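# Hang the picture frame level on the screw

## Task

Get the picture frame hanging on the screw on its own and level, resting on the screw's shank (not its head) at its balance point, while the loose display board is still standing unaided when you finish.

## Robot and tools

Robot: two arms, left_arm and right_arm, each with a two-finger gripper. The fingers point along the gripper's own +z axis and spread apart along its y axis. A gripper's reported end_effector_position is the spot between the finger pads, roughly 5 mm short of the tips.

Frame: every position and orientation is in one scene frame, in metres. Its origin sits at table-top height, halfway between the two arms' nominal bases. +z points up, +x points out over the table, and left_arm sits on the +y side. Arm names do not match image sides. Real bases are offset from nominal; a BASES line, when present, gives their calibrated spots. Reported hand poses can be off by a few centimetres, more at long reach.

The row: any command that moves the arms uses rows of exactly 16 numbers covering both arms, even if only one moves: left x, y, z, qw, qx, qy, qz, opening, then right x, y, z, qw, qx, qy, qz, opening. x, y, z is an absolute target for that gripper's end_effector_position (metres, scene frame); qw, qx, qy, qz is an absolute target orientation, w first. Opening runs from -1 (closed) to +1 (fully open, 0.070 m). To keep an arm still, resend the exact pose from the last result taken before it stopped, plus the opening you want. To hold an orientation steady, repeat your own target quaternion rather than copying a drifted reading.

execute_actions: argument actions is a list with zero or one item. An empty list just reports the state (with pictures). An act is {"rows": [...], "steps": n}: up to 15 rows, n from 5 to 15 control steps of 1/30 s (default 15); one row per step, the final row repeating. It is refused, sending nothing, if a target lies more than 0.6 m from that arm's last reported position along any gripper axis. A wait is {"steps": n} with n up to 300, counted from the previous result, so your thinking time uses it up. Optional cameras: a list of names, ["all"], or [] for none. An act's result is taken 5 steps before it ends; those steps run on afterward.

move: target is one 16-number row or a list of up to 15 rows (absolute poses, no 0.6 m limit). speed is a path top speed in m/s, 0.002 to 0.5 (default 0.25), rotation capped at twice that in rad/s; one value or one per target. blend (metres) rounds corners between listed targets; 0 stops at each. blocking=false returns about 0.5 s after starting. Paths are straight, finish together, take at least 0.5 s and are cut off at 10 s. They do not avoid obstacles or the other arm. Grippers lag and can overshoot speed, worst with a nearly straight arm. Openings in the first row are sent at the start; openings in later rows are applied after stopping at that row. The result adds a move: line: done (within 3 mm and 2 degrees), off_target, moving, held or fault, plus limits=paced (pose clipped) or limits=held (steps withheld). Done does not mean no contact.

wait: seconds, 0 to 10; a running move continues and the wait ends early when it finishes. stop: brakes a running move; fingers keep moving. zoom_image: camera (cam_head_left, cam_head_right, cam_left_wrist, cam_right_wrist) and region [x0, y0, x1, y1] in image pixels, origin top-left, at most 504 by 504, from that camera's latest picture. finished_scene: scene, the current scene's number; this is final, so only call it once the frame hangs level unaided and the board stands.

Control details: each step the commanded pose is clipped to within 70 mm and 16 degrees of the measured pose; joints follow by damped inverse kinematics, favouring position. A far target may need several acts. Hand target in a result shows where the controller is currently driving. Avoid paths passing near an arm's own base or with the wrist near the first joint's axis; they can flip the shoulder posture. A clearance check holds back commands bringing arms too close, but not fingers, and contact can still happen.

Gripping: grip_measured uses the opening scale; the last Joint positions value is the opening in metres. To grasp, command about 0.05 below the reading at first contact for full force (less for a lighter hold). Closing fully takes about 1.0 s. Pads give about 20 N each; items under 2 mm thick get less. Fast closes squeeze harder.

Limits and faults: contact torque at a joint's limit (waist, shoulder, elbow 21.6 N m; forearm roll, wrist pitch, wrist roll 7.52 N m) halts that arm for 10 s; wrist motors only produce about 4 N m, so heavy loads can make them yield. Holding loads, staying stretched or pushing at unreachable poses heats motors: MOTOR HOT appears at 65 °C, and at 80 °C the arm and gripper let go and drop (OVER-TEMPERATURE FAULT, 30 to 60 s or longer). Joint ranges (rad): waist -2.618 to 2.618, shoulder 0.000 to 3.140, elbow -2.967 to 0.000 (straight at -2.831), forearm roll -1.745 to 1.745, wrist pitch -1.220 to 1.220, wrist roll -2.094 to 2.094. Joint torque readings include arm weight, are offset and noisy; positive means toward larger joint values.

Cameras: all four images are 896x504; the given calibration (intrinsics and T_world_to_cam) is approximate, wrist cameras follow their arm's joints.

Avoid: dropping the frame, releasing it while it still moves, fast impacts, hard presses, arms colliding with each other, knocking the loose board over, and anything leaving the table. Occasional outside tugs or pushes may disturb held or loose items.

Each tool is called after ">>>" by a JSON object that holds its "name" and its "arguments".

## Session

>>> {"name": "execute_actions", "arguments": {"actions": [], "cameras": ["all"]}}

Scene clock: 0.00 s of 4500.00 s.
left_arm: end_effector_position=(+0.4202, +0.3387, +0.3327) grip_measured=+0.98 end_effector_quat_wxyz=(+0.569, -0.093, +0.773, -0.263) | right_arm: end_effector_position=(+0.0592, +0.1070, +0.2848) grip_measured=+0.98 end_effector_quat_wxyz=(-0.315, +0.854, -0.247, -0.332)
Joint positions: left_arm=[0.682 1.54 -1.063 -1.578 0.957 1.346 0.069] | right_arm=[1.098 1.584 -1.251 0.984 0.989 -1.935 0.069]
Joint torques (N m): no reading
Motor temperatures (°C): left_arm=[30 31 32 32 35 29] | right_arm=[29 30 32 34 37 31]
Hand target: left_arm +0.4202, +0.3387, +0.3327; +0.569, -0.093, +0.773, -0.263 | right_arm +0.0592, +0.1070, +0.2848; -0.315, +0.854, -0.247, -0.332
camera_calibration:
cam_left_wrist: T_world_to_cam=[[-0.138706, -0.855818, 0.498333, 0.185907], [-0.798703, -0.200837, -0.56722, 0.592892], [0.585521, -0.476697, -0.655687, 0.255288], [0, 0, 0, 1]] pos_world=[0.349855, 0.399872, 0.411046]
cam_right_wrist: T_world_to_cam=[[0.659874, 0.664269, 0.351161, -0.209506], [0.748517, -0.621891, -0.230161, 0.0814786], [0.0654945, 0.414727, -0.907586, 0.32858], [0, 0, 0, 1]] pos_world=[0.0557395, 0.0535684, 0.390538]

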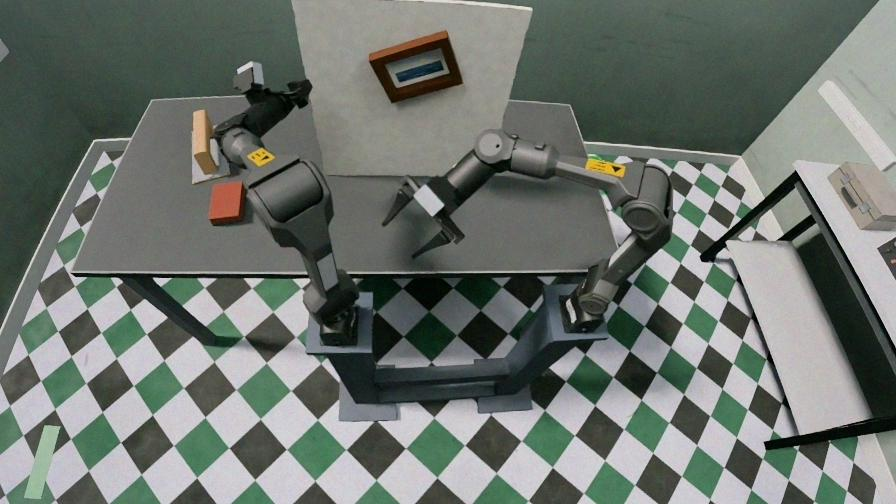

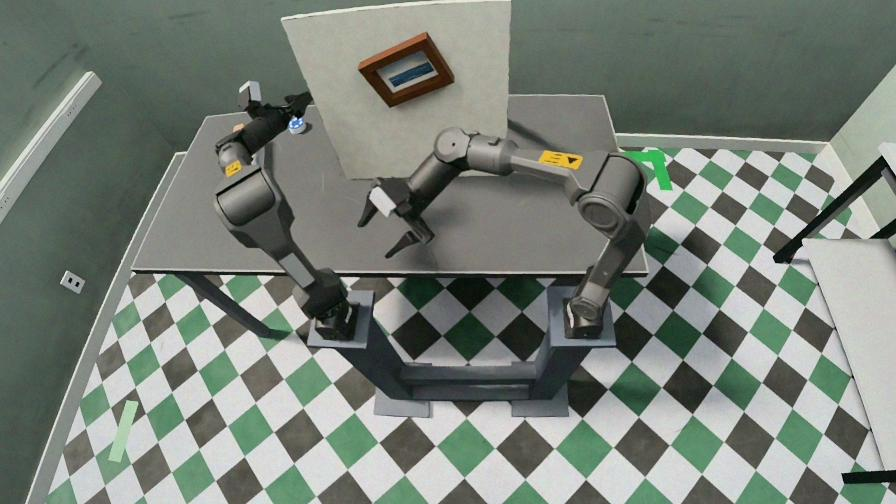

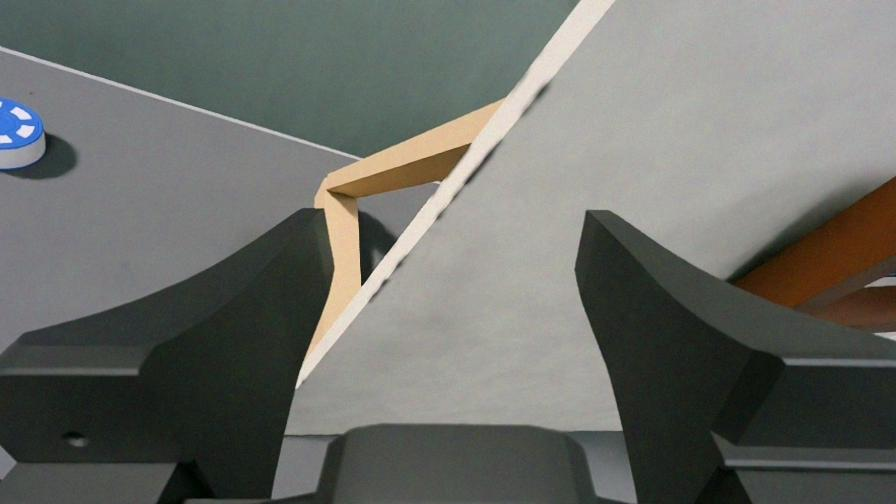

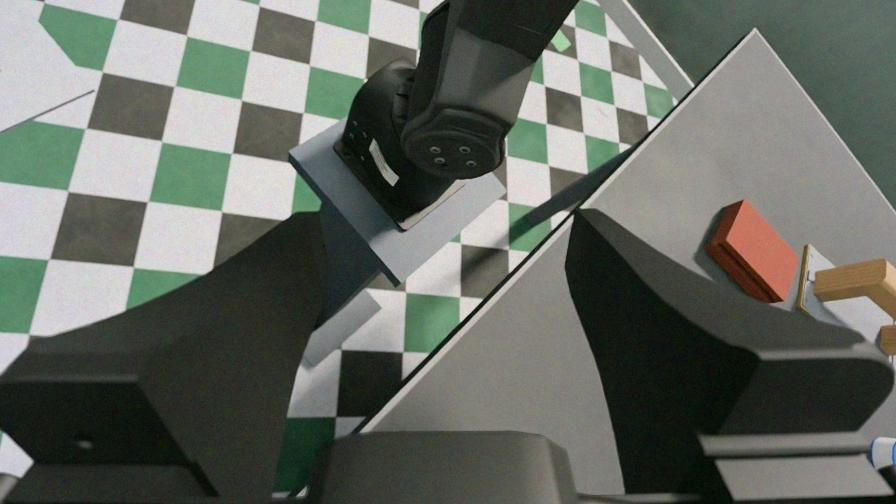

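>>> {"name": "zoom_image", "arguments": {"camera": "cam_head_left", "region": [360, 15, 480, 115]}}

>>> {"name": "zoom_image", "arguments": {"camera": "cam_head_right", "region": [345, 20, 465, 120]}}

>>> {"name": "zoom_image", "arguments": {"camera": "cam_head_left", "region": [285, 0, 545, 190]}}

>>> {"name": "zoom_image", "arguments": {"camera": "cam_head_right", "region": [270, 0, 530, 190]}}

Scaled by 4.200 from the camera's 896x504 image, which has a finer 1280x720 frame.

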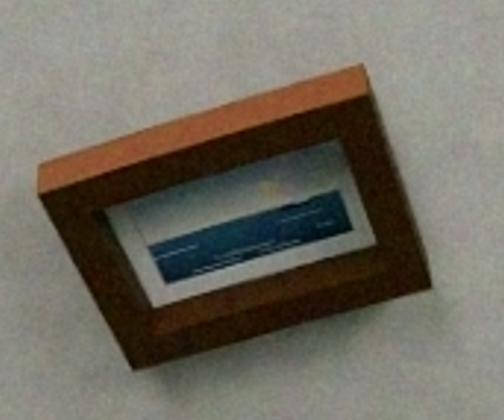

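Scaled by 4.200 from the camera's 896x504 image, which has a finer 1280x720 frame.

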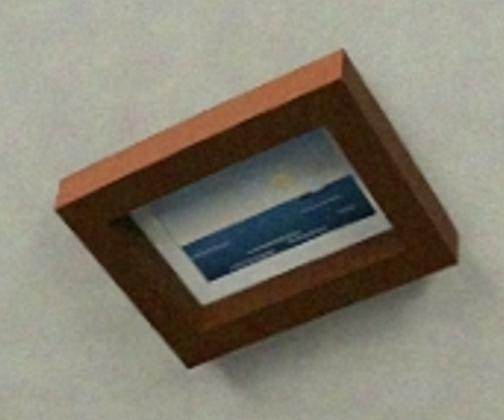

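Scaled by 1.938 from the camera's 896x504 image, which has a finer 1280x720 frame.

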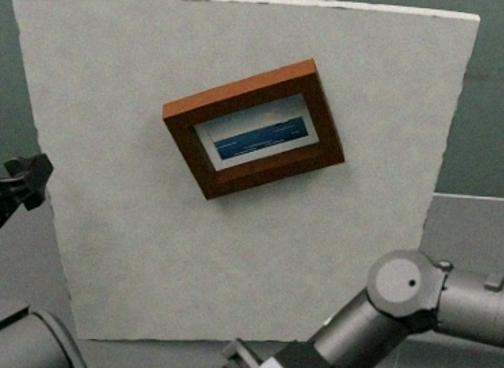

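Scaled by 1.938 from the camera's 896x504 image, which has a finer 1280x720 frame.

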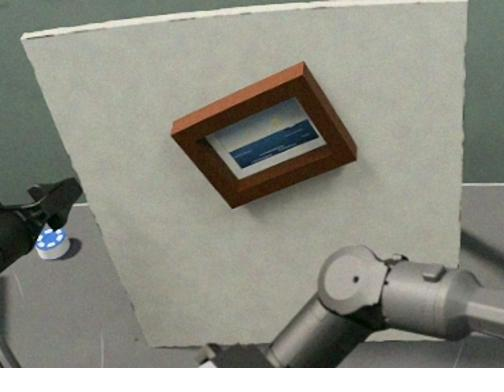

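>>> {"name": "move", "arguments": {"target": [[0.44,0.35,0.42,0.3799,-0.3799,0.5964,-0.5964,-0.8,0.28,0.131,0.385,0.4837,-0.1634,0.7368,0.4432,0.3],[0.465,0.355,0.46,0.3799,-0.3799,0.5964,-0.5964,-0.8,0.365,0.0735,0.4245,0.50084,0.34616,0.65266,0.45109,0.3]], "speed": [0.35, 0.25]}}

Scene clock: 14.53 s of 4500.00 s.
left_arm: end_effector_position=(+0.4649, +0.3550, +0.4601) grip_measured=-0.80 end_effector_quat_wxyz=(+0.380, -0.380, +0.596, -0.597) | right_arm: end_effector_position=(+0.3648, +0.0737, +0.4247) grip_measured=+0.30 end_effector_quat_wxyz=(+0.500, +0.347, +0.652, +0.452)
Joint positions: left_arm=[0.689 1.738 -1.629 -1.582 1.121 0.025 0.007] | right_arm=[1.19 1.797 -1.65 1.64 -0.919 -0.342 0.046]
Joint torques (N m): left_arm=[-0.64 -6.55 -2.89 -0.72 -0.17 0.01] | right_arm=[-0.46 -7.53 -3.65 -1.12 0.09 -0.18]
Motor temperatures (°C): left_arm=[30 31 32 32 35 29] | right_arm=[29 30 33 34 37 31]
Hand target: left_arm +0.4650, +0.3550, +0.4600; +0.380, -0.380, +0.596, -0.596 | right_arm +0.3650, +0.0735, +0.4245; +0.501, +0.346, +0.653, +0.451
Off the commanded pose: left_arm 0.000 m, 0 deg | right_arm 0.000 m, 0 deg.
Kept back: nothing.
move: done
camera_calibration:
cam_left_wrist: T_world_to_cam=[[0.0161429, -0.0199486, 0.999671, -0.456862], [-0.857983, -0.513665, 0.00360459, 0.580184], [0.513424, -0.857759, -0.0254076, 0.199198], [0, 0, 0, 1]] pos_world=[0.40289, 0.459771, 0.459682]
cam_right_wrist: T_world_to_cam=[[-0.0202934, -0.318447, -0.947723, 0.434066], [-0.794095, 0.58107, -0.178243, 0.316266], [0.607455, 0.748965, -0.264669, -0.0460231], [0, 0, 0, 1]] pos_world=[0.287911, -0.0110759, 0.455566]

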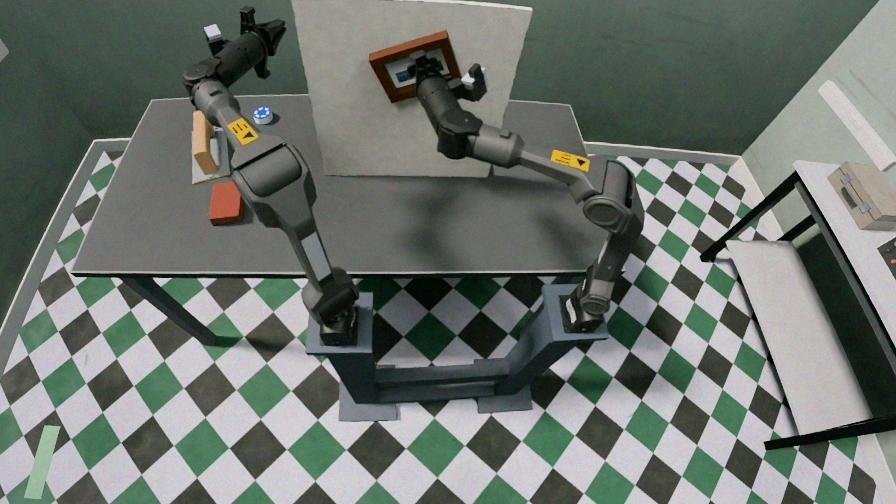

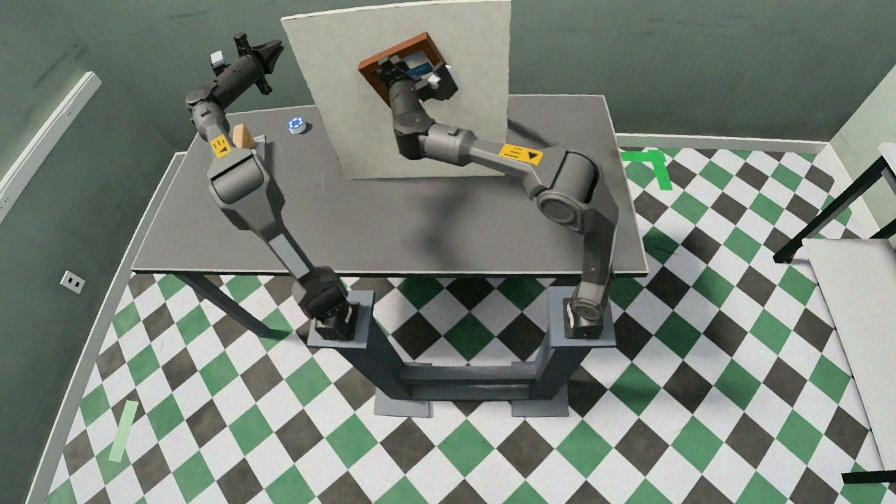

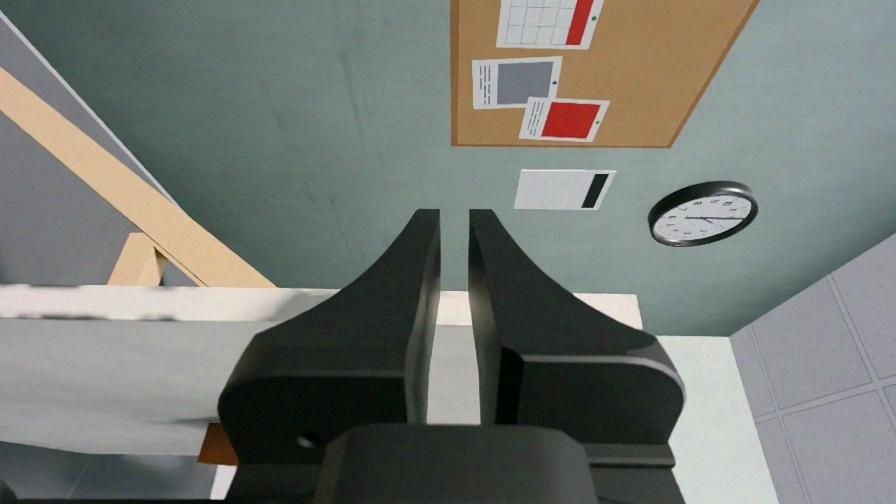

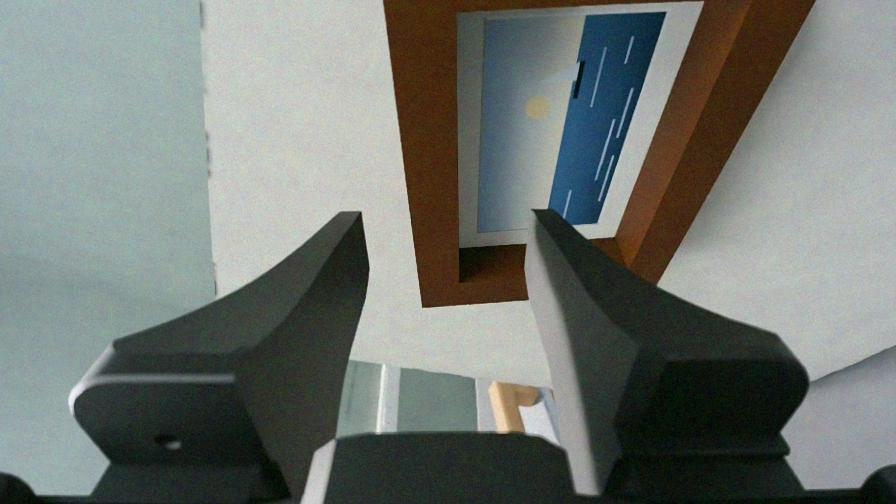

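>>> {"name": "move", "arguments": {"target": [[0.435,0.35,0.475,0.3589,-0.3589,0.6093,-0.6093,0.98,0.365,0.0737,0.4245,0.50354,0.34221,0.65618,0.44594,0.3]], "speed": 0.2, "cameras": ["cam_left_wrist","cam_right_wrist"]}}

>>> {"name": "zoom_image", "arguments": {"camera": "cam_left_wrist", "region": [300, 250, 620, 470]}}

Scene clock: 20.60 s of 4500.00 s.
left_arm: end_effector_position=(+0.4349, +0.3498, +0.4756) grip_measured=+0.98 end_effector_quat_wxyz=(+0.368, -0.366, +0.604, -0.605) | right_arm: end_effector_position=(+0.3648, +0.0737, +0.4245) grip_measured=+0.30 end_effector_quat_wxyz=(+0.503, +0.342, +0.656, +0.446)
Joint positions: left_arm=[0.749 1.678 -1.611 -1.565 1.223 -0.019 0.069] | right_arm=[1.19 1.798 -1.653 1.647 -0.92 -0.365 0.046]
Joint torques (N m): left_arm=[-0.93 -6.23 -2.33 -0.72 0.06 -0.03] | right_arm=[0.72 -6.66 -4.68 -0.91 -0.15 -0.04]
Motor temperatures (°C): left_arm=[30 31 32 32 35 29] | right_arm=[29 30 33 34 37 31]
Hand target: left_arm +0.4352, +0.3498, +0.4750; +0.367, -0.367, +0.604, -0.605 | right_arm +0.3650, +0.0737, +0.4245; +0.504, +0.342, +0.656, +0.446
Off the commanded pose: left_arm 0.001 m, 2 deg | right_arm 0.000 m, 0 deg.
joint sent to its limit (left arm) — joint 5 (wrist pitch), upper limit.
Kept back: nothing.
move: done
camera_calibration:
cam_left_wrist: T_world_to_cam=[[0.01347, -0.0216092, 0.999676, -0.470165], [-0.879207, -0.476437, 0.00154801, 0.548869], [0.476249, -0.878943, -0.0254166, 0.234093], [0, 0, 0, 1]] pos_world=[0.377416, 0.457096, 0.475113]
cam_right_wrist: T_world_to_cam=[[-0.0196455, -0.335181, -0.941949, 0.432339], [-0.794463, 0.577213, -0.188824, 0.321166], [0.606995, 0.744634, -0.277628, -0.0401481], [0, 0, 0, 1]] pos_world=[0.288018, -0.0105738, 0.456739]
Images, in order (width x height): cam_left_wrist 896x504, cam_right_wrist 896x504.

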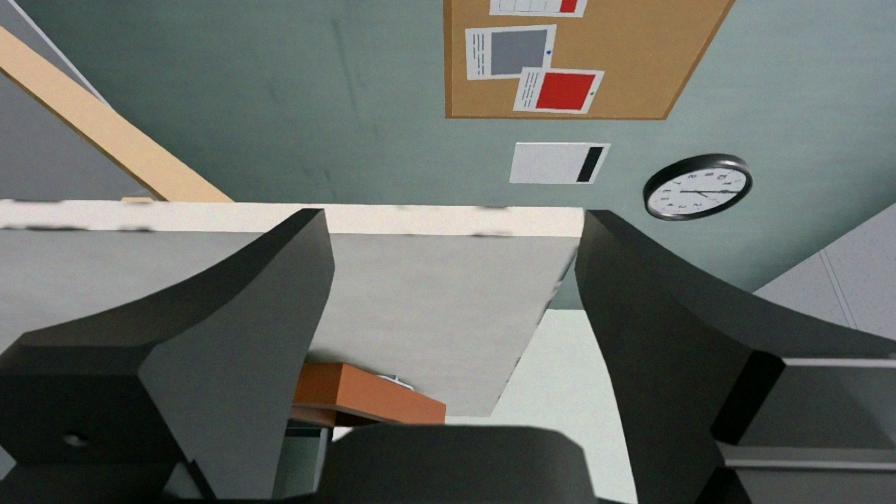

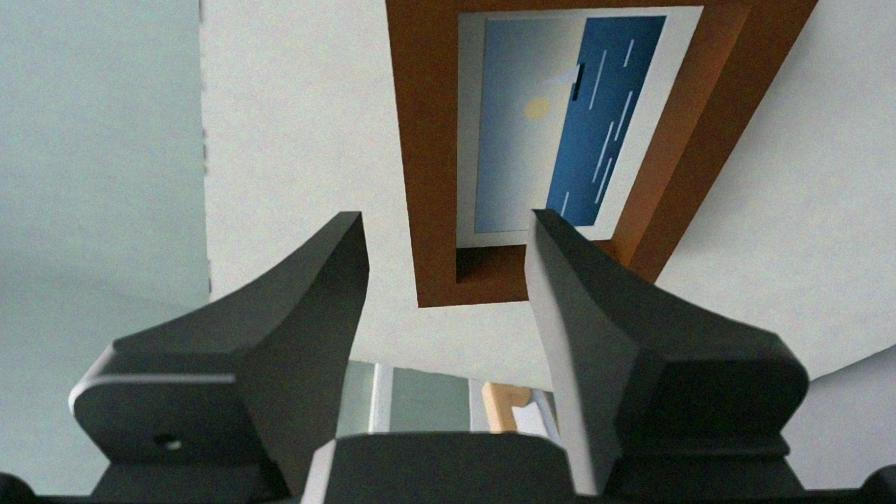

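Scaled by 1.575 from the camera's 896x504 image, which has a finer 1280x720 frame.

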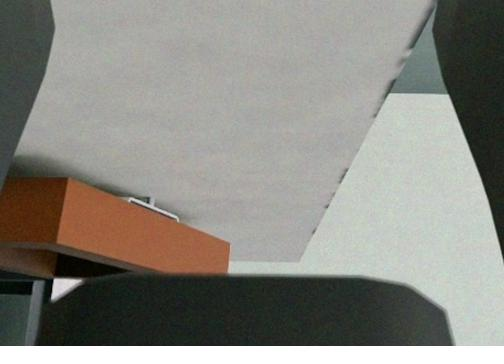

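>>> {"name": "execute_actions", "arguments": {"actions": [], "cameras": ["all"]}}

Scene clock: 21.83 s of 4500.00 s.
left_arm: end_effector_position=(+0.4349, +0.3498, +0.4756) grip_measured=+0.98 end_effector_quat_wxyz=(+0.368, -0.366, +0.604, -0.605) | right_arm: end_effector_position=(+0.3648, +0.0737, +0.4245) grip_measured=+0.30 end_effector_quat_wxyz=(+0.503, +0.342, +0.656, +0.446)
Joint positions: left_arm=[0.749 1.678 -1.611 -1.565 1.223 -0.019 0.069] | right_arm=[1.19 1.798 -1.653 1.647 -0.92 -0.365 0.046]
Joint torques (N m): left_arm=[-0.84 -5.87 -2.31 -0.73 0.03 0.05] | right_arm=[0.7 -6.72 -4.72 -0.91 -0.15 0.18]
Motor temperatures (°C): left_arm=[30 31 32 32 35 29] | right_arm=[29 30 33 34 37 31]
Hand target: left_arm +0.4352, +0.3498, +0.4750; +0.367, -0.367, +0.604, -0.605 | right_arm +0.3650, +0.0737, +0.4245; +0.504, +0.342, +0.656, +0.446
Off the commanded pose: left_arm 0.001 m, 2 deg | right_arm 0.000 m, 0 deg.
Steps of this call (1-37: nothing new was sent). Readings (end_effector_position of left_arm | right_arm):
1: (+0.4349, +0.3498, +0.4756) | (+0.3648, +0.0737, +0.4245)
2: (+0.4349, +0.3498, +0.4756) | (+0.3648, +0.0737, +0.4245)
4: (+0.4349, +0.3498, +0.4756) | (+0.3648, +0.0737, +0.4245)
8: (+0.4349, +0.3498, +0.4756) | (+0.3648, +0.0737, +0.4245)
37: the state above
camera_calibration:
cam_left_wrist: T_world_to_cam=[[0.01347, -0.0216092, 0.999676, -0.470165], [-0.879207, -0.476437, 0.00154801, 0.548869], [0.476249, -0.878943, -0.0254166, 0.234093], [0, 0, 0, 1]] pos_world=[0.377416, 0.457096, 0.475113]
cam_right_wrist: T_world_to_cam=[[-0.0196455, -0.335181, -0.941949, 0.432339], [-0.794463, 0.577213, -0.188824, 0.321166], [0.606995, 0.744634, -0.277628, -0.0401481], [0, 0, 0, 1]] pos_world=[0.288018, -0.0105738, 0.456739]

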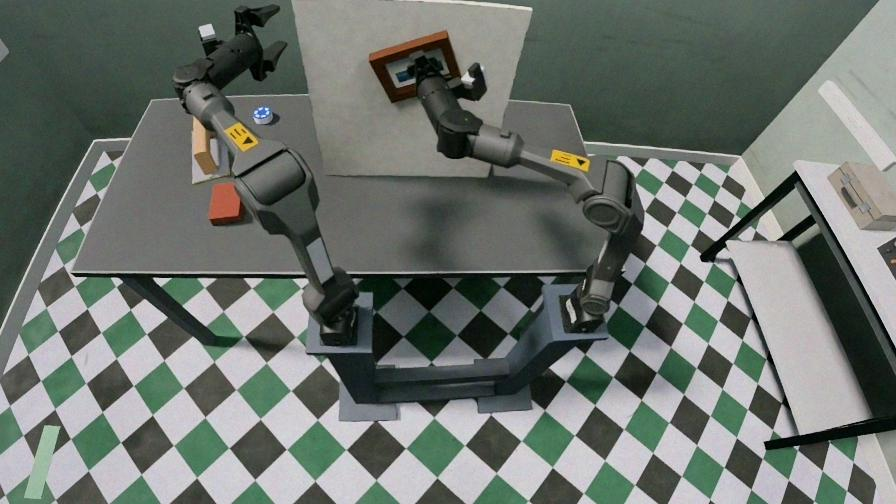

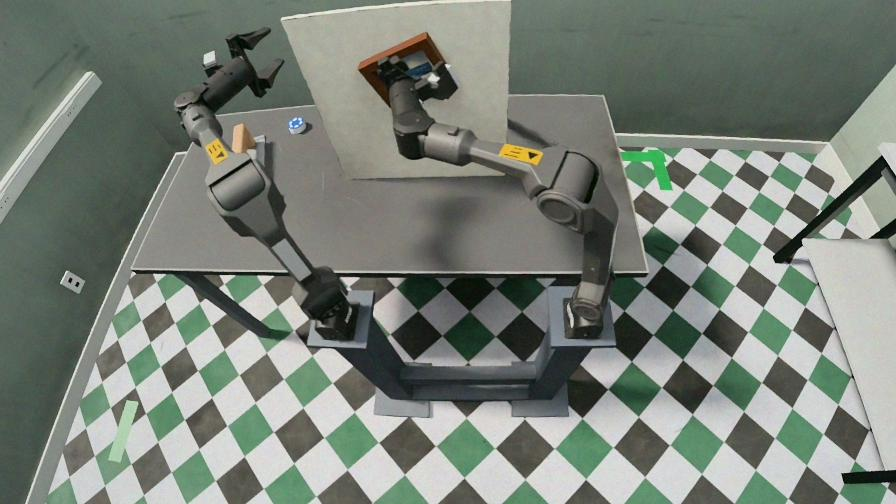

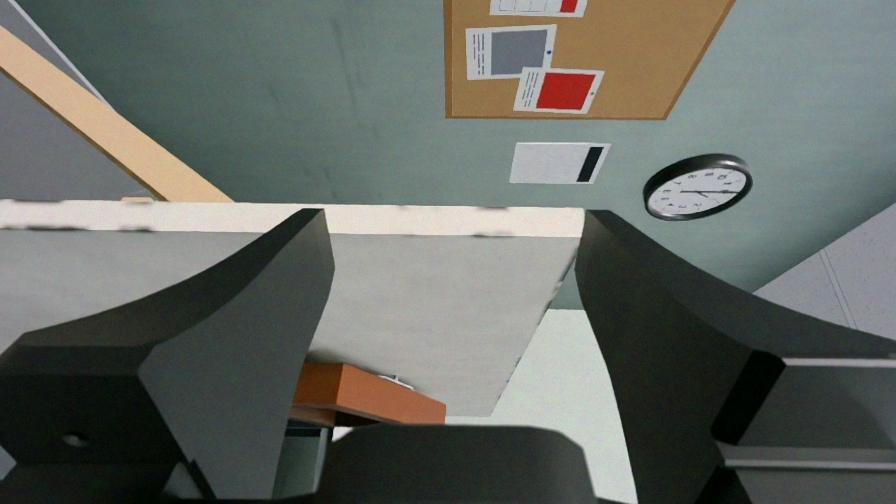

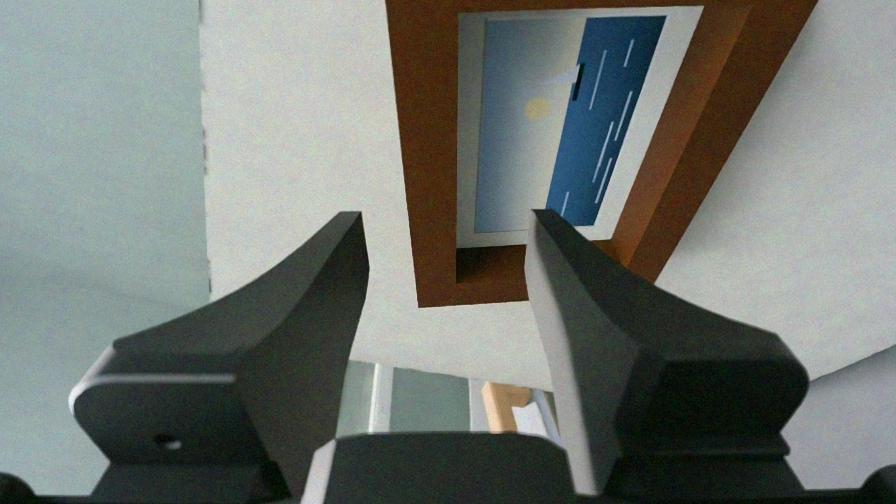

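>>> {"name": "move", "arguments": {"target": [0.4352,0.3498,0.475,0.367,-0.367,0.604,-0.605,0.98,0.41,0.0869,0.4252,0.50354,0.34221,0.65618,0.44594,0.3], "speed": 0.05}}

Scene clock: 23.23 s of 4500.00 s.
left_arm: end_effector_position=(+0.4349, +0.3498, +0.4753) grip_measured=+0.98 end_effector_quat_wxyz=(+0.367, -0.366, +0.604, -0.605) | right_arm: end_effector_position=(+0.4104, +0.0869, +0.4251) grip_measured=+0.30 end_effector_quat_wxyz=(+0.504, +0.342, +0.656, +0.446)
Joint positions: left_arm=[0.749 1.678 -1.61 -1.565 1.223 -0.019 0.069] | right_arm=[1.095 1.924 -1.842 1.704 -0.832 -0.459 0.046]
Joint torques (N m): left_arm=[-0.79 -6.43 -2.29 -1.01 -0.3 0.09] | right_arm=[0.71 -9.04 -3.88 -1 -0.01 0.11]
Motor temperatures (°C): left_arm=[30 31 32 32 35 29] | right_arm=[29 31 33 34 37 31]
Hand target: left_arm +0.4352, +0.3498, +0.4750; +0.367, -0.367, +0.604, -0.605 | right_arm +0.4100, +0.0869, +0.4252; +0.504, +0.342, +0.656, +0.446
Off the commanded pose: left_arm 0.000 m, 0 deg | right_arm 0.000 m, 0 deg.
Kept back: nothing.
move: done
camera_calibration:
cam_left_wrist: T_world_to_cam=[[0.0141123, -0.0210189, 0.999679, -0.470369], [-0.879206, -0.476436, 0.00239426, 0.54849], [0.476233, -0.878958, -0.0252035, 0.234003], [0, 0, 0, 1]] pos_world=[0.377433, 0.457112, 0.474802]
cam_right_wrist: T_world_to_cam=[[-0.01967, -0.33569, -0.941767, 0.438259], [-0.794082, 0.577583, -0.189292, 0.349837], [0.607492, 0.744117, -0.277926, -0.0774799], [0, 0, 0, 1]] pos_world=[0.333488, 0.00271319, 0.457426]

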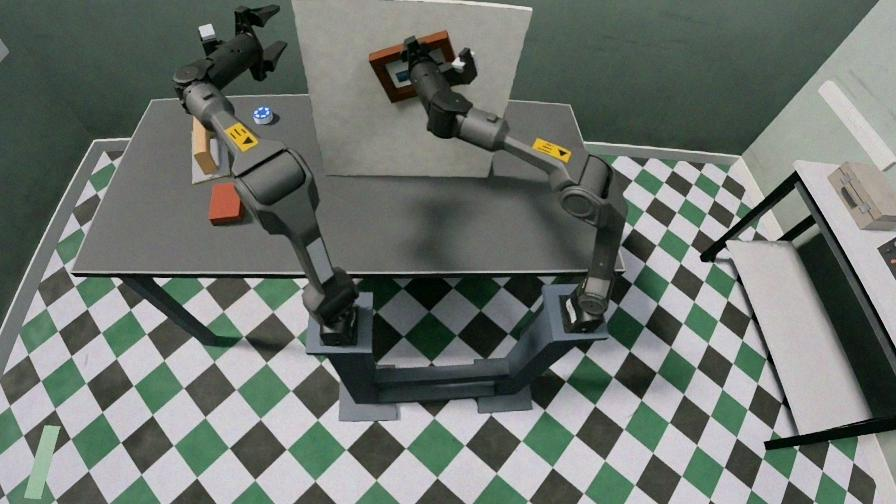

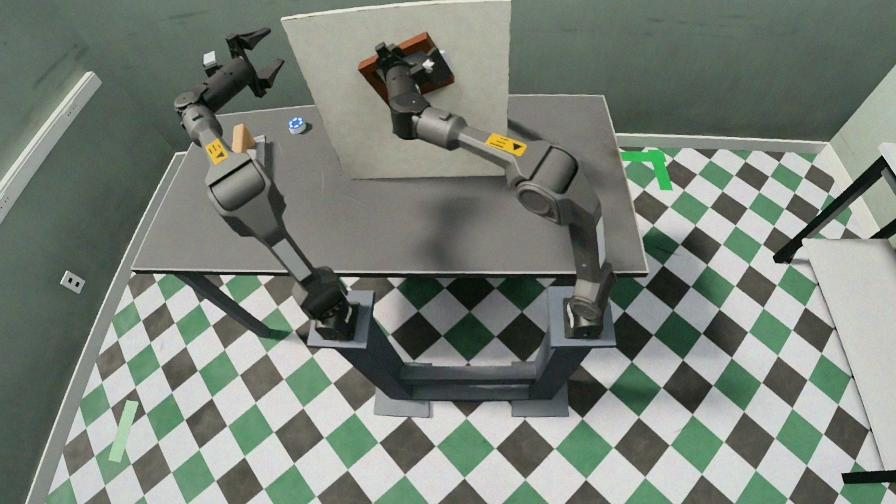

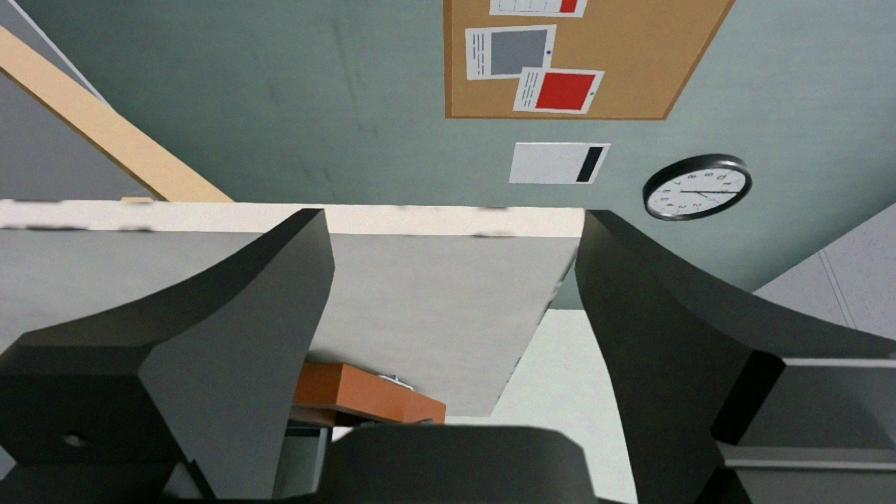

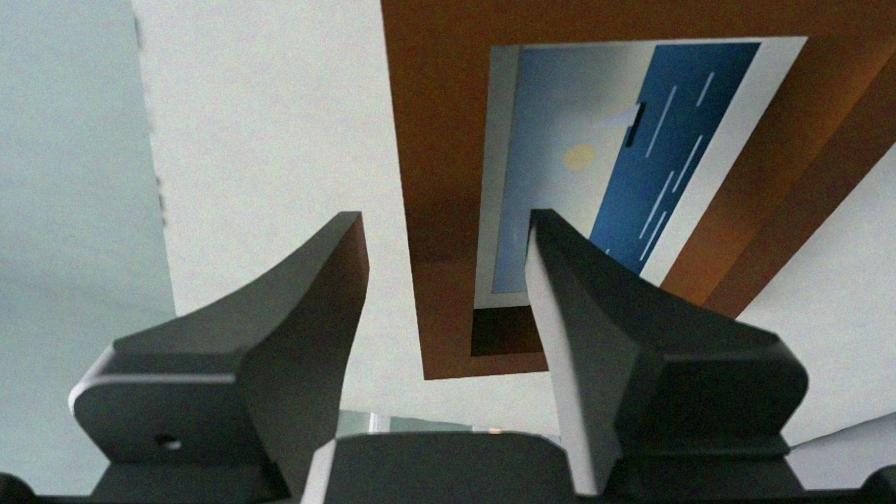

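>>> {"name": "execute_actions", "arguments": {"actions": [{"rows":[[0.4352,0.3498,0.475,0.367,-0.367,0.604,-0.605,0.98,0.41,0.0869,0.4252,0.50354,0.34221,0.65618,0.44594,0.25],[0.4352,0.3498,0.475,0.367,-0.367,0.604,-0.605,0.98,0.41,0.0869,0.4252,0.50354,0.34221,0.65618,0.44594,0.2],[0.4352,0.3498,0.475,0.367,-0.367,0.604,-0.605,0.98,0.41,0.0869,0.4252,0.50354,0.34221,0.65618,0.44594,0.15],[0.4352,0.3498,0.475,0.367,-0.367,0.604,-0.605,0.98,0.41,0.0869,0.4252,0.50354,0.34221,0.65618,0.44594,0.1],[0.4352,0.3498,0.475,0.367,-0.367,0.604,-0.605,0.98,0.41,0.0869,0.4252,0.50354,0.34221,0.65618,0.44594,0.05],[0.4352,0.3498,0.475,0.367,-0.367,0.604,-0.605,0.98,0.41,0.0869,0.4252,0.50354,0.34221,0.65618,0.44594,0.0],[0.4352,0.3498,0.475,0.367,-0.367,0.604,-0.605,0.98,0.41,0.0869,0.4252,0.50354,0.34221,0.65618,0.44594,-0.05],[0.4352,0.3498,0.475,0.367,-0.367,0.604,-0.605,0.98,0.41,0.0869,0.4252,0.50354,0.34221,0.65618,0.44594,-0.1],[0.4352,0.3498,0.475,0.367,-0.367,0.604,-0.605,0.98,0.41,0.0869,0.4252,0.50354,0.34221,0.65618,0.44594,-0.14],[0.4352,0.3498,0.475,0.367,-0.367,0.604,-0.605,0.98,0.41,0.0869,0.4252,0.50354,0.34221,0.65618,0.44594,-0.18],[0.4352,0.3498,0.475,0.367,-0.367,0.604,-0.605,0.98,0.41,0.0869,0.4252,0.50354,0.34221,0.65618,0.44594,-0.22],[0.4352,0.3498,0.475,0.367,-0.367,0.604,-0.605,0.98,0.41,0.0869,0.4252,0.50354,0.34221,0.65618,0.44594,-0.26],[0.4352,0.3498,0.475,0.367,-0.367,0.604,-0.605,0.98,0.41,0.0869,0.4252,0.50354,0.34221,0.65618,0.44594,-0.3],[0.4352,0.3498,0.475,0.367,-0.367,0.604,-0.605,0.98,0.41,0.0869,0.4252,0.50354,0.34221,0.65618,0.44594,-0.33],[0.4352,0.3498,0.475,0.367,-0.367,0.604,-0.605,0.98,0.41,0.0869,0.4252,0.50354,0.34221,0.65618,0.44594,-0.36]],"steps":15}], "cameras": []}}

>>> {"name": "execute_actions", "arguments": {"actions": [{"rows":[[0.4352,0.3498,0.475,0.367,-0.367,0.604,-0.605,0.98,0.41,0.0869,0.4252,0.50354,0.34221,0.65618,0.44594,-0.375],[0.4352,0.3498,0.475,0.367,-0.367,0.604,-0.605,0.98,0.41,0.0869,0.4252,0.50354,0.34221,0.65618,0.44594,-0.39],[0.4352,0.3498,0.475,0.367,-0.367,0.604,-0.605,0.98,0.41,0.0869,0.4252,0.50354,0.34221,0.65618,0.44594,-0.405],[0.4352,0.3498,0.475,0.367,-0.367,0.604,-0.605,0.98,0.41,0.0869,0.4252,0.50354,0.34221,0.65618,0.44594,-0.42],[0.4352,0.3498,0.475,0.367,-0.367,0.604,-0.605,0.98,0.41,0.0869,0.4252,0.50354,0.34221,0.65618,0.44594,-0.43],[0.4352,0.3498,0.475,0.367,-0.367,0.604,-0.605,0.98,0.41,0.0869,0.4252,0.50354,0.34221,0.65618,0.44594,-0.44],[0.4352,0.3498,0.475,0.367,-0.367,0.604,-0.605,0.98,0.41,0.0869,0.4252,0.50354,0.34221,0.65618,0.44594,-0.445],[0.4352,0.3498,0.475,0.367,-0.367,0.604,-0.605,0.98,0.41,0.0869,0.4252,0.50354,0.34221,0.65618,0.44594,-0.45],[0.4352,0.3498,0.475,0.367,-0.367,0.604,-0.605,0.98,0.41,0.0869,0.4252,0.50354,0.34221,0.65618,0.44594,-0.455],[0.4352,0.3498,0.475,0.367,-0.367,0.604,-0.605,0.98,0.41,0.0869,0.4252,0.50354,0.34221,0.65618,0.44594,-0.46]],"steps":15}], "cameras": ["cam_right_wrist"]}}

Scene clock: 24.87 s of 4500.00 s.
left_arm: end_effector_position=(+0.4349, +0.3498, +0.4753) grip_measured=+0.98 end_effector_quat_wxyz=(+0.367, -0.366, +0.604, -0.605) | right_arm: end_effector_position=(+0.4103, +0.0867, +0.4252) grip_measured=-0.18 end_effector_quat_wxyz=(+0.504, +0.342, +0.656, +0.446)
Joint positions: left_arm=[0.749 1.678 -1.61 -1.565 1.223 -0.019 0.069] | right_arm=[1.095 1.924 -1.841 1.704 -0.832 -0.459 0.029]
Joint torques (N m): left_arm=[-0.41 -7.15 -2.26 -1.02 -0.22 0.06] | right_arm=[0.71 -9.53 -3.74 -1.06 -0.08 0.17]
Motor temperatures (°C): left_arm=[30 31 32 32 35 29] | right_arm=[29 31 33 34 37 31]
Steps of this call (1-39: nothing new was sent; 40-49: this action's first 10). Readings (end_effector_position of left_arm | right_arm):
40: (+0.4349, +0.3498, +0.4753) | (+0.4103, +0.0867, +0.4252)
41: (+0.4349, +0.3498, +0.4753) | (+0.4103, +0.0867, +0.4252)
43: (+0.4349, +0.3498, +0.4753) | (+0.4103, +0.0867, +0.4252)
47: (+0.4349, +0.3498, +0.4753) | (+0.4103, +0.0867, +0.4252)
49: the state above
No camera images: "cameras" was empty.

Scene clock: 25.37 s of 4500.00 s.
left_arm: end_effector_position=(+0.4349, +0.3498, +0.4753) grip_measured=+0.98 end_effector_quat_wxyz=(+0.367, -0.366, +0.604, -0.605) | right_arm: end_effector_position=(+0.4098, +0.0869, +0.4260) grip_measured=-0.45 end_effector_quat_wxyz=(+0.504, +0.341, +0.656, +0.446)
Joint positions: left_arm=[0.749 1.678 -1.61 -1.565 1.223 -0.019 0.069] | right_arm=[1.096 1.923 -1.841 1.702 -0.832 -0.459 0.019]
Joint torques (N m): left_arm=[-0.25 -7.51 -2.11 -0.98 -0.25 0.09] | right_arm=[0.08 -8.42 -3.71 -0.5 -0.11 0.18]
Motor temperatures (°C): left_arm=[30 31 32 32 35 29] | right_arm=[29 31 33 34 37 31]
Off your previous action's commanded pose at its last step (step 5 of this call): left_arm 0.000 m, 0 deg | right_arm 0.000 m, 0 deg.
Steps of this call (1-5: your previous action's last 5; 6-15: this action's first 10). Readings (end_effector_position of left_arm | right_arm):
6: (+0.4349, +0.3498, +0.4753) | (+0.4103, +0.0867, +0.4252)
7: (+0.4349, +0.3498, +0.4753) | (+0.4103, +0.0867, +0.4252)
9: (+0.4349, +0.3498, +0.4753) | (+0.4099, +0.0871, +0.4254)
13: (+0.4349, +0.3498, +0.4753) | (+0.4098, +0.0869, +0.4260)
15: the state above
camera_calibration:
cam_right_wrist: T_world_to_cam=[[-0.0174242, -0.335849, -0.941755, 0.438152], [-0.794208, 0.576841, -0.191019, 0.350461], [0.607396, 0.744621, -0.276785, -0.077368], [0, 0, 0, 1]] pos_world=[0.332967, 0.00260212, 0.458162]
Images, in order (width x height): cam_right_wrist 896x504.

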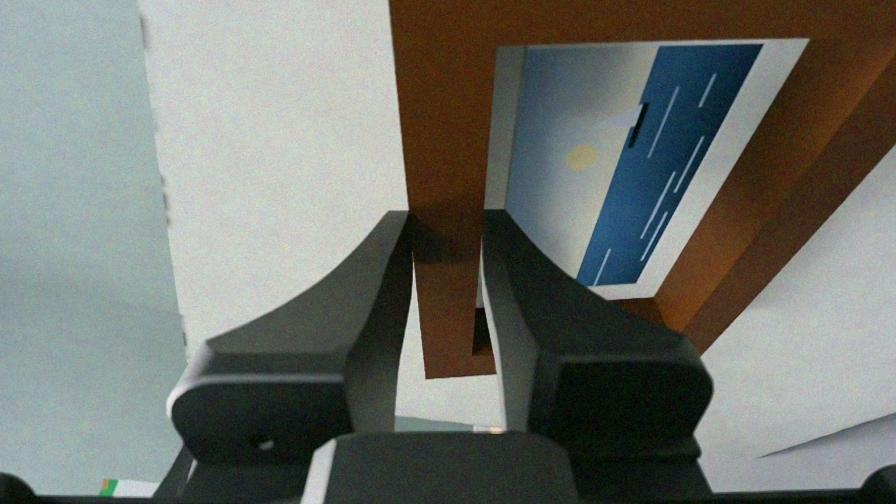

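>>> {"name": "execute_actions", "arguments": {"actions": [{"rows":[[0.4352,0.3498,0.475,0.367,-0.367,0.604,-0.605,0.98,0.41,0.087,0.4257,0.50354,0.34221,0.65618,0.44594,-0.465],[0.4352,0.3498,0.475,0.367,-0.367,0.604,-0.605,0.98,0.41,0.0871,0.4262,0.50354,0.34221,0.65618,0.44594,-0.47],[0.4352,0.3498,0.475,0.367,-0.367,0.604,-0.605,0.98,0.41,0.0872,0.4263,0.50354,0.34221,0.65618,0.44594,-0.475],[0.4352,0.3498,0.475,0.367,-0.367,0.604,-0.605,0.98,0.41,0.0872,0.4263,0.50354,0.34221,0.65618,0.44594,-0.48],[0.4352,0.3498,0.475,0.367,-0.367,0.604,-0.605,0.98,0.41,0.0872,0.4263,0.50354,0.34221,0.65618,0.44594,-0.485],[0.4352,0.3498,0.475,0.367,-0.367,0.604,-0.605,0.98,0.41,0.0872,0.4263,0.50354,0.34221,0.65618,0.44594,-0.49],[0.4352,0.3498,0.475,0.367,-0.367,0.604,-0.605,0.98,0.41,0.0872,0.4263,0.50354,0.34221,0.65618,0.44594,-0.495],[0.4352,0.3498,0.475,0.367,-0.367,0.604,-0.605,0.98,0.41,0.0872,0.4263,0.50354,0.34221,0.65618,0.44594,-0.5]],"steps":15}], "cameras": []}}

>>> {"name": "execute_actions", "arguments": {"actions": [{"rows":[[0.4352,0.3498,0.475,0.367,-0.367,0.604,-0.605,0.98,0.41,0.0872,0.4263,0.50354,0.34221,0.65618,0.44594,-0.505],[0.4352,0.3498,0.475,0.367,-0.367,0.604,-0.605,0.98,0.41,0.0872,0.4263,0.50354,0.34221,0.65618,0.44594,-0.51],[0.4352,0.3498,0.475,0.367,-0.367,0.604,-0.605,0.98,0.41,0.0872,0.4263,0.50354,0.34221,0.65618,0.44594,-0.52],[0.4352,0.3498,0.475,0.367,-0.367,0.604,-0.605,0.98,0.41,0.0872,0.4263,0.50354,0.34221,0.65618,0.44594,-0.53]],"steps":15}], "cameras": ["cam_right_wrist","cam_left_wrist"]}}

Scene clock: 26.57 s of 4500.00 s.
left_arm: end_effector_position=(+0.4349, +0.3498, +0.4753) grip_measured=+0.98 end_effector_quat_wxyz=(+0.367, -0.366, +0.604, -0.605) | right_arm: end_effector_position=(+0.4100, +0.0870, +0.4260) grip_measured=-0.47 end_effector_quat_wxyz=(+0.503, +0.343, +0.656, +0.446)
Joint positions: left_arm=[0.749 1.678 -1.61 -1.565 1.223 -0.019 0.069] | right_arm=[1.096 1.925 -1.847 1.71 -0.834 -0.464 0.019]
Joint torques (N m): left_arm=[-0.35 -7.68 -2.22 -0.97 -0.26 0.07] | right_arm=[-0.73 -6.1 -4.12 -0.73 -0.04 -0.21]
Motor temperatures (°C): left_arm=[30 31 32 32 35 29] | right_arm=[29 31 33 34 37 31]
Off your previous action's commanded pose at its last step (step 5 of this call): left_arm 0.000 m, 0 deg | right_arm 0.001 m, 0 deg.
Steps of this call (1-5: your previous action's last 5; 6-26: nothing new was sent; 27-36: this action's first 10). Readings (end_effector_position of left_arm | right_arm):
27: (+0.4349, +0.3498, +0.4753) | (+0.4098, +0.0869, +0.4256)
28: (+0.4349, +0.3498, +0.4753) | (+0.4099, +0.0869, +0.4258)
30: (+0.4349, +0.3498, +0.4753) | (+0.4099, +0.0868, +0.4263)
34: (+0.4349, +0.3498, +0.4753) | (+0.4100, +0.0870, +0.4258)
36: the state above
No camera images: "cameras" was empty.

Scene clock: 27.07 s of 4500.00 s.
left_arm: end_effector_position=(+0.4349, +0.3498, +0.4753) grip_measured=+0.98 end_effector_quat_wxyz=(+0.367, -0.366, +0.604, -0.605) | right_arm: end_effector_position=(+0.4101, +0.0869, +0.4261) grip_measured=-0.47 end_effector_quat_wxyz=(+0.503, +0.343, +0.656, +0.446)
Joint positions: left_arm=[0.749 1.678 -1.61 -1.565 1.223 -0.019 0.069] | right_arm=[1.096 1.925 -1.847 1.709 -0.834 -0.464 0.019]
Joint torques (N m): left_arm=[-0.26 -7.86 -2.47 -0.98 -0.27 0.08] | right_arm=[-0.54 -6.45 -4.36 -0.87 0.17 -0.22]
Motor temperatures (°C): left_arm=[30 31 32 32 35 29] | right_arm=[29 31 33 34 37 31]
Off your previous action's commanded pose at its last step (step 5 of this call): left_arm 0.000 m, 0 deg | right_arm 0.000 m, 0 deg.
Steps of this call (1-5: your previous action's last 5; 6-15: this action's first 10). Readings (end_effector_position of left_arm | right_arm):
6: (+0.4349, +0.3498, +0.4753) | (+0.4100, +0.0870, +0.4260)
7: (+0.4349, +0.3498, +0.4753) | (+0.4100, +0.0870, +0.4260)
9: (+0.4349, +0.3498, +0.4753) | (+0.4101, +0.0869, +0.4261)
13: (+0.4349, +0.3498, +0.4753) | (+0.4101, +0.0869, +0.4261)
15: the state above
camera_calibration:
cam_left_wrist: T_world_to_cam=[[0.0141123, -0.0210189, 0.999679, -0.470369], [-0.879206, -0.476436, 0.00239426, 0.54849], [0.476233, -0.878958, -0.0252035, 0.234003], [0, 0, 0, 1]] pos_world=[0.377433, 0.457112, 0.474802]
cam_right_wrist: T_world_to_cam=[[-0.0206326, -0.334779, -0.942071, 0.439664], [-0.793899, 0.578226, -0.188094, 0.349126], [0.6077, 0.744028, -0.277711, -0.0771916], [0, 0, 0, 1]] pos_world=[0.333151, 0.00274968, 0.458426]
Images, in order (width x height): cam_left_wrist 896x504, cam_right_wrist 896x504.

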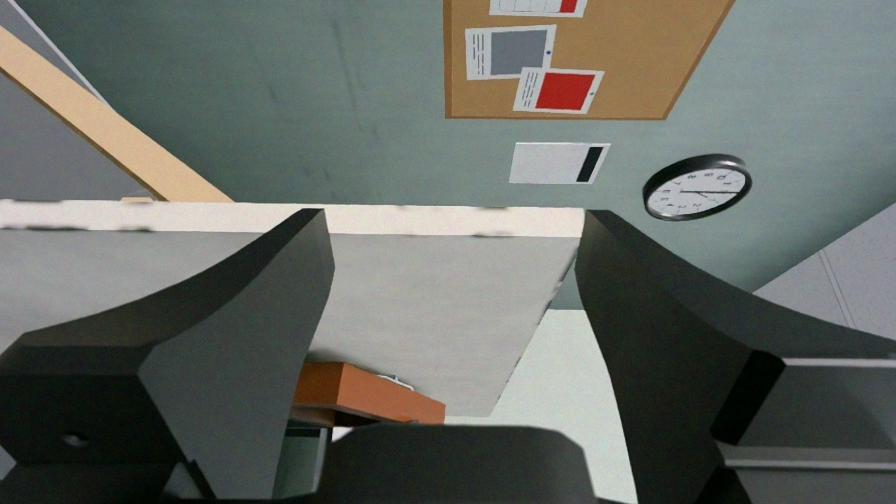

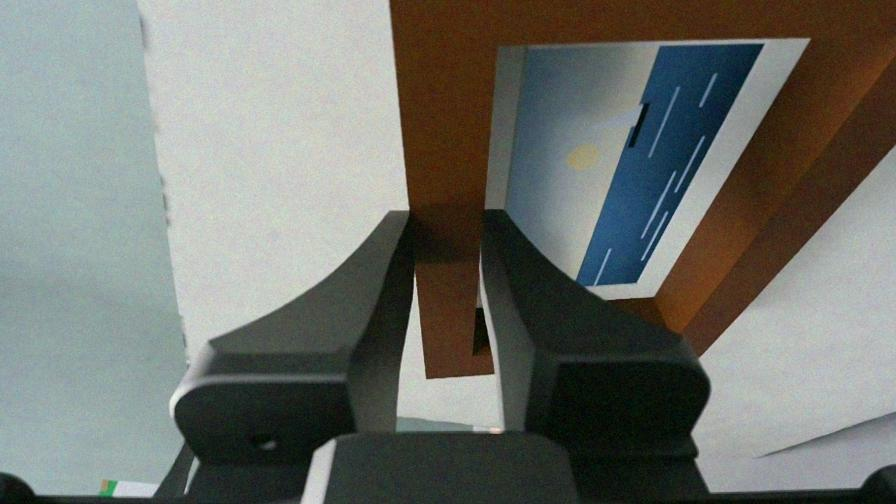

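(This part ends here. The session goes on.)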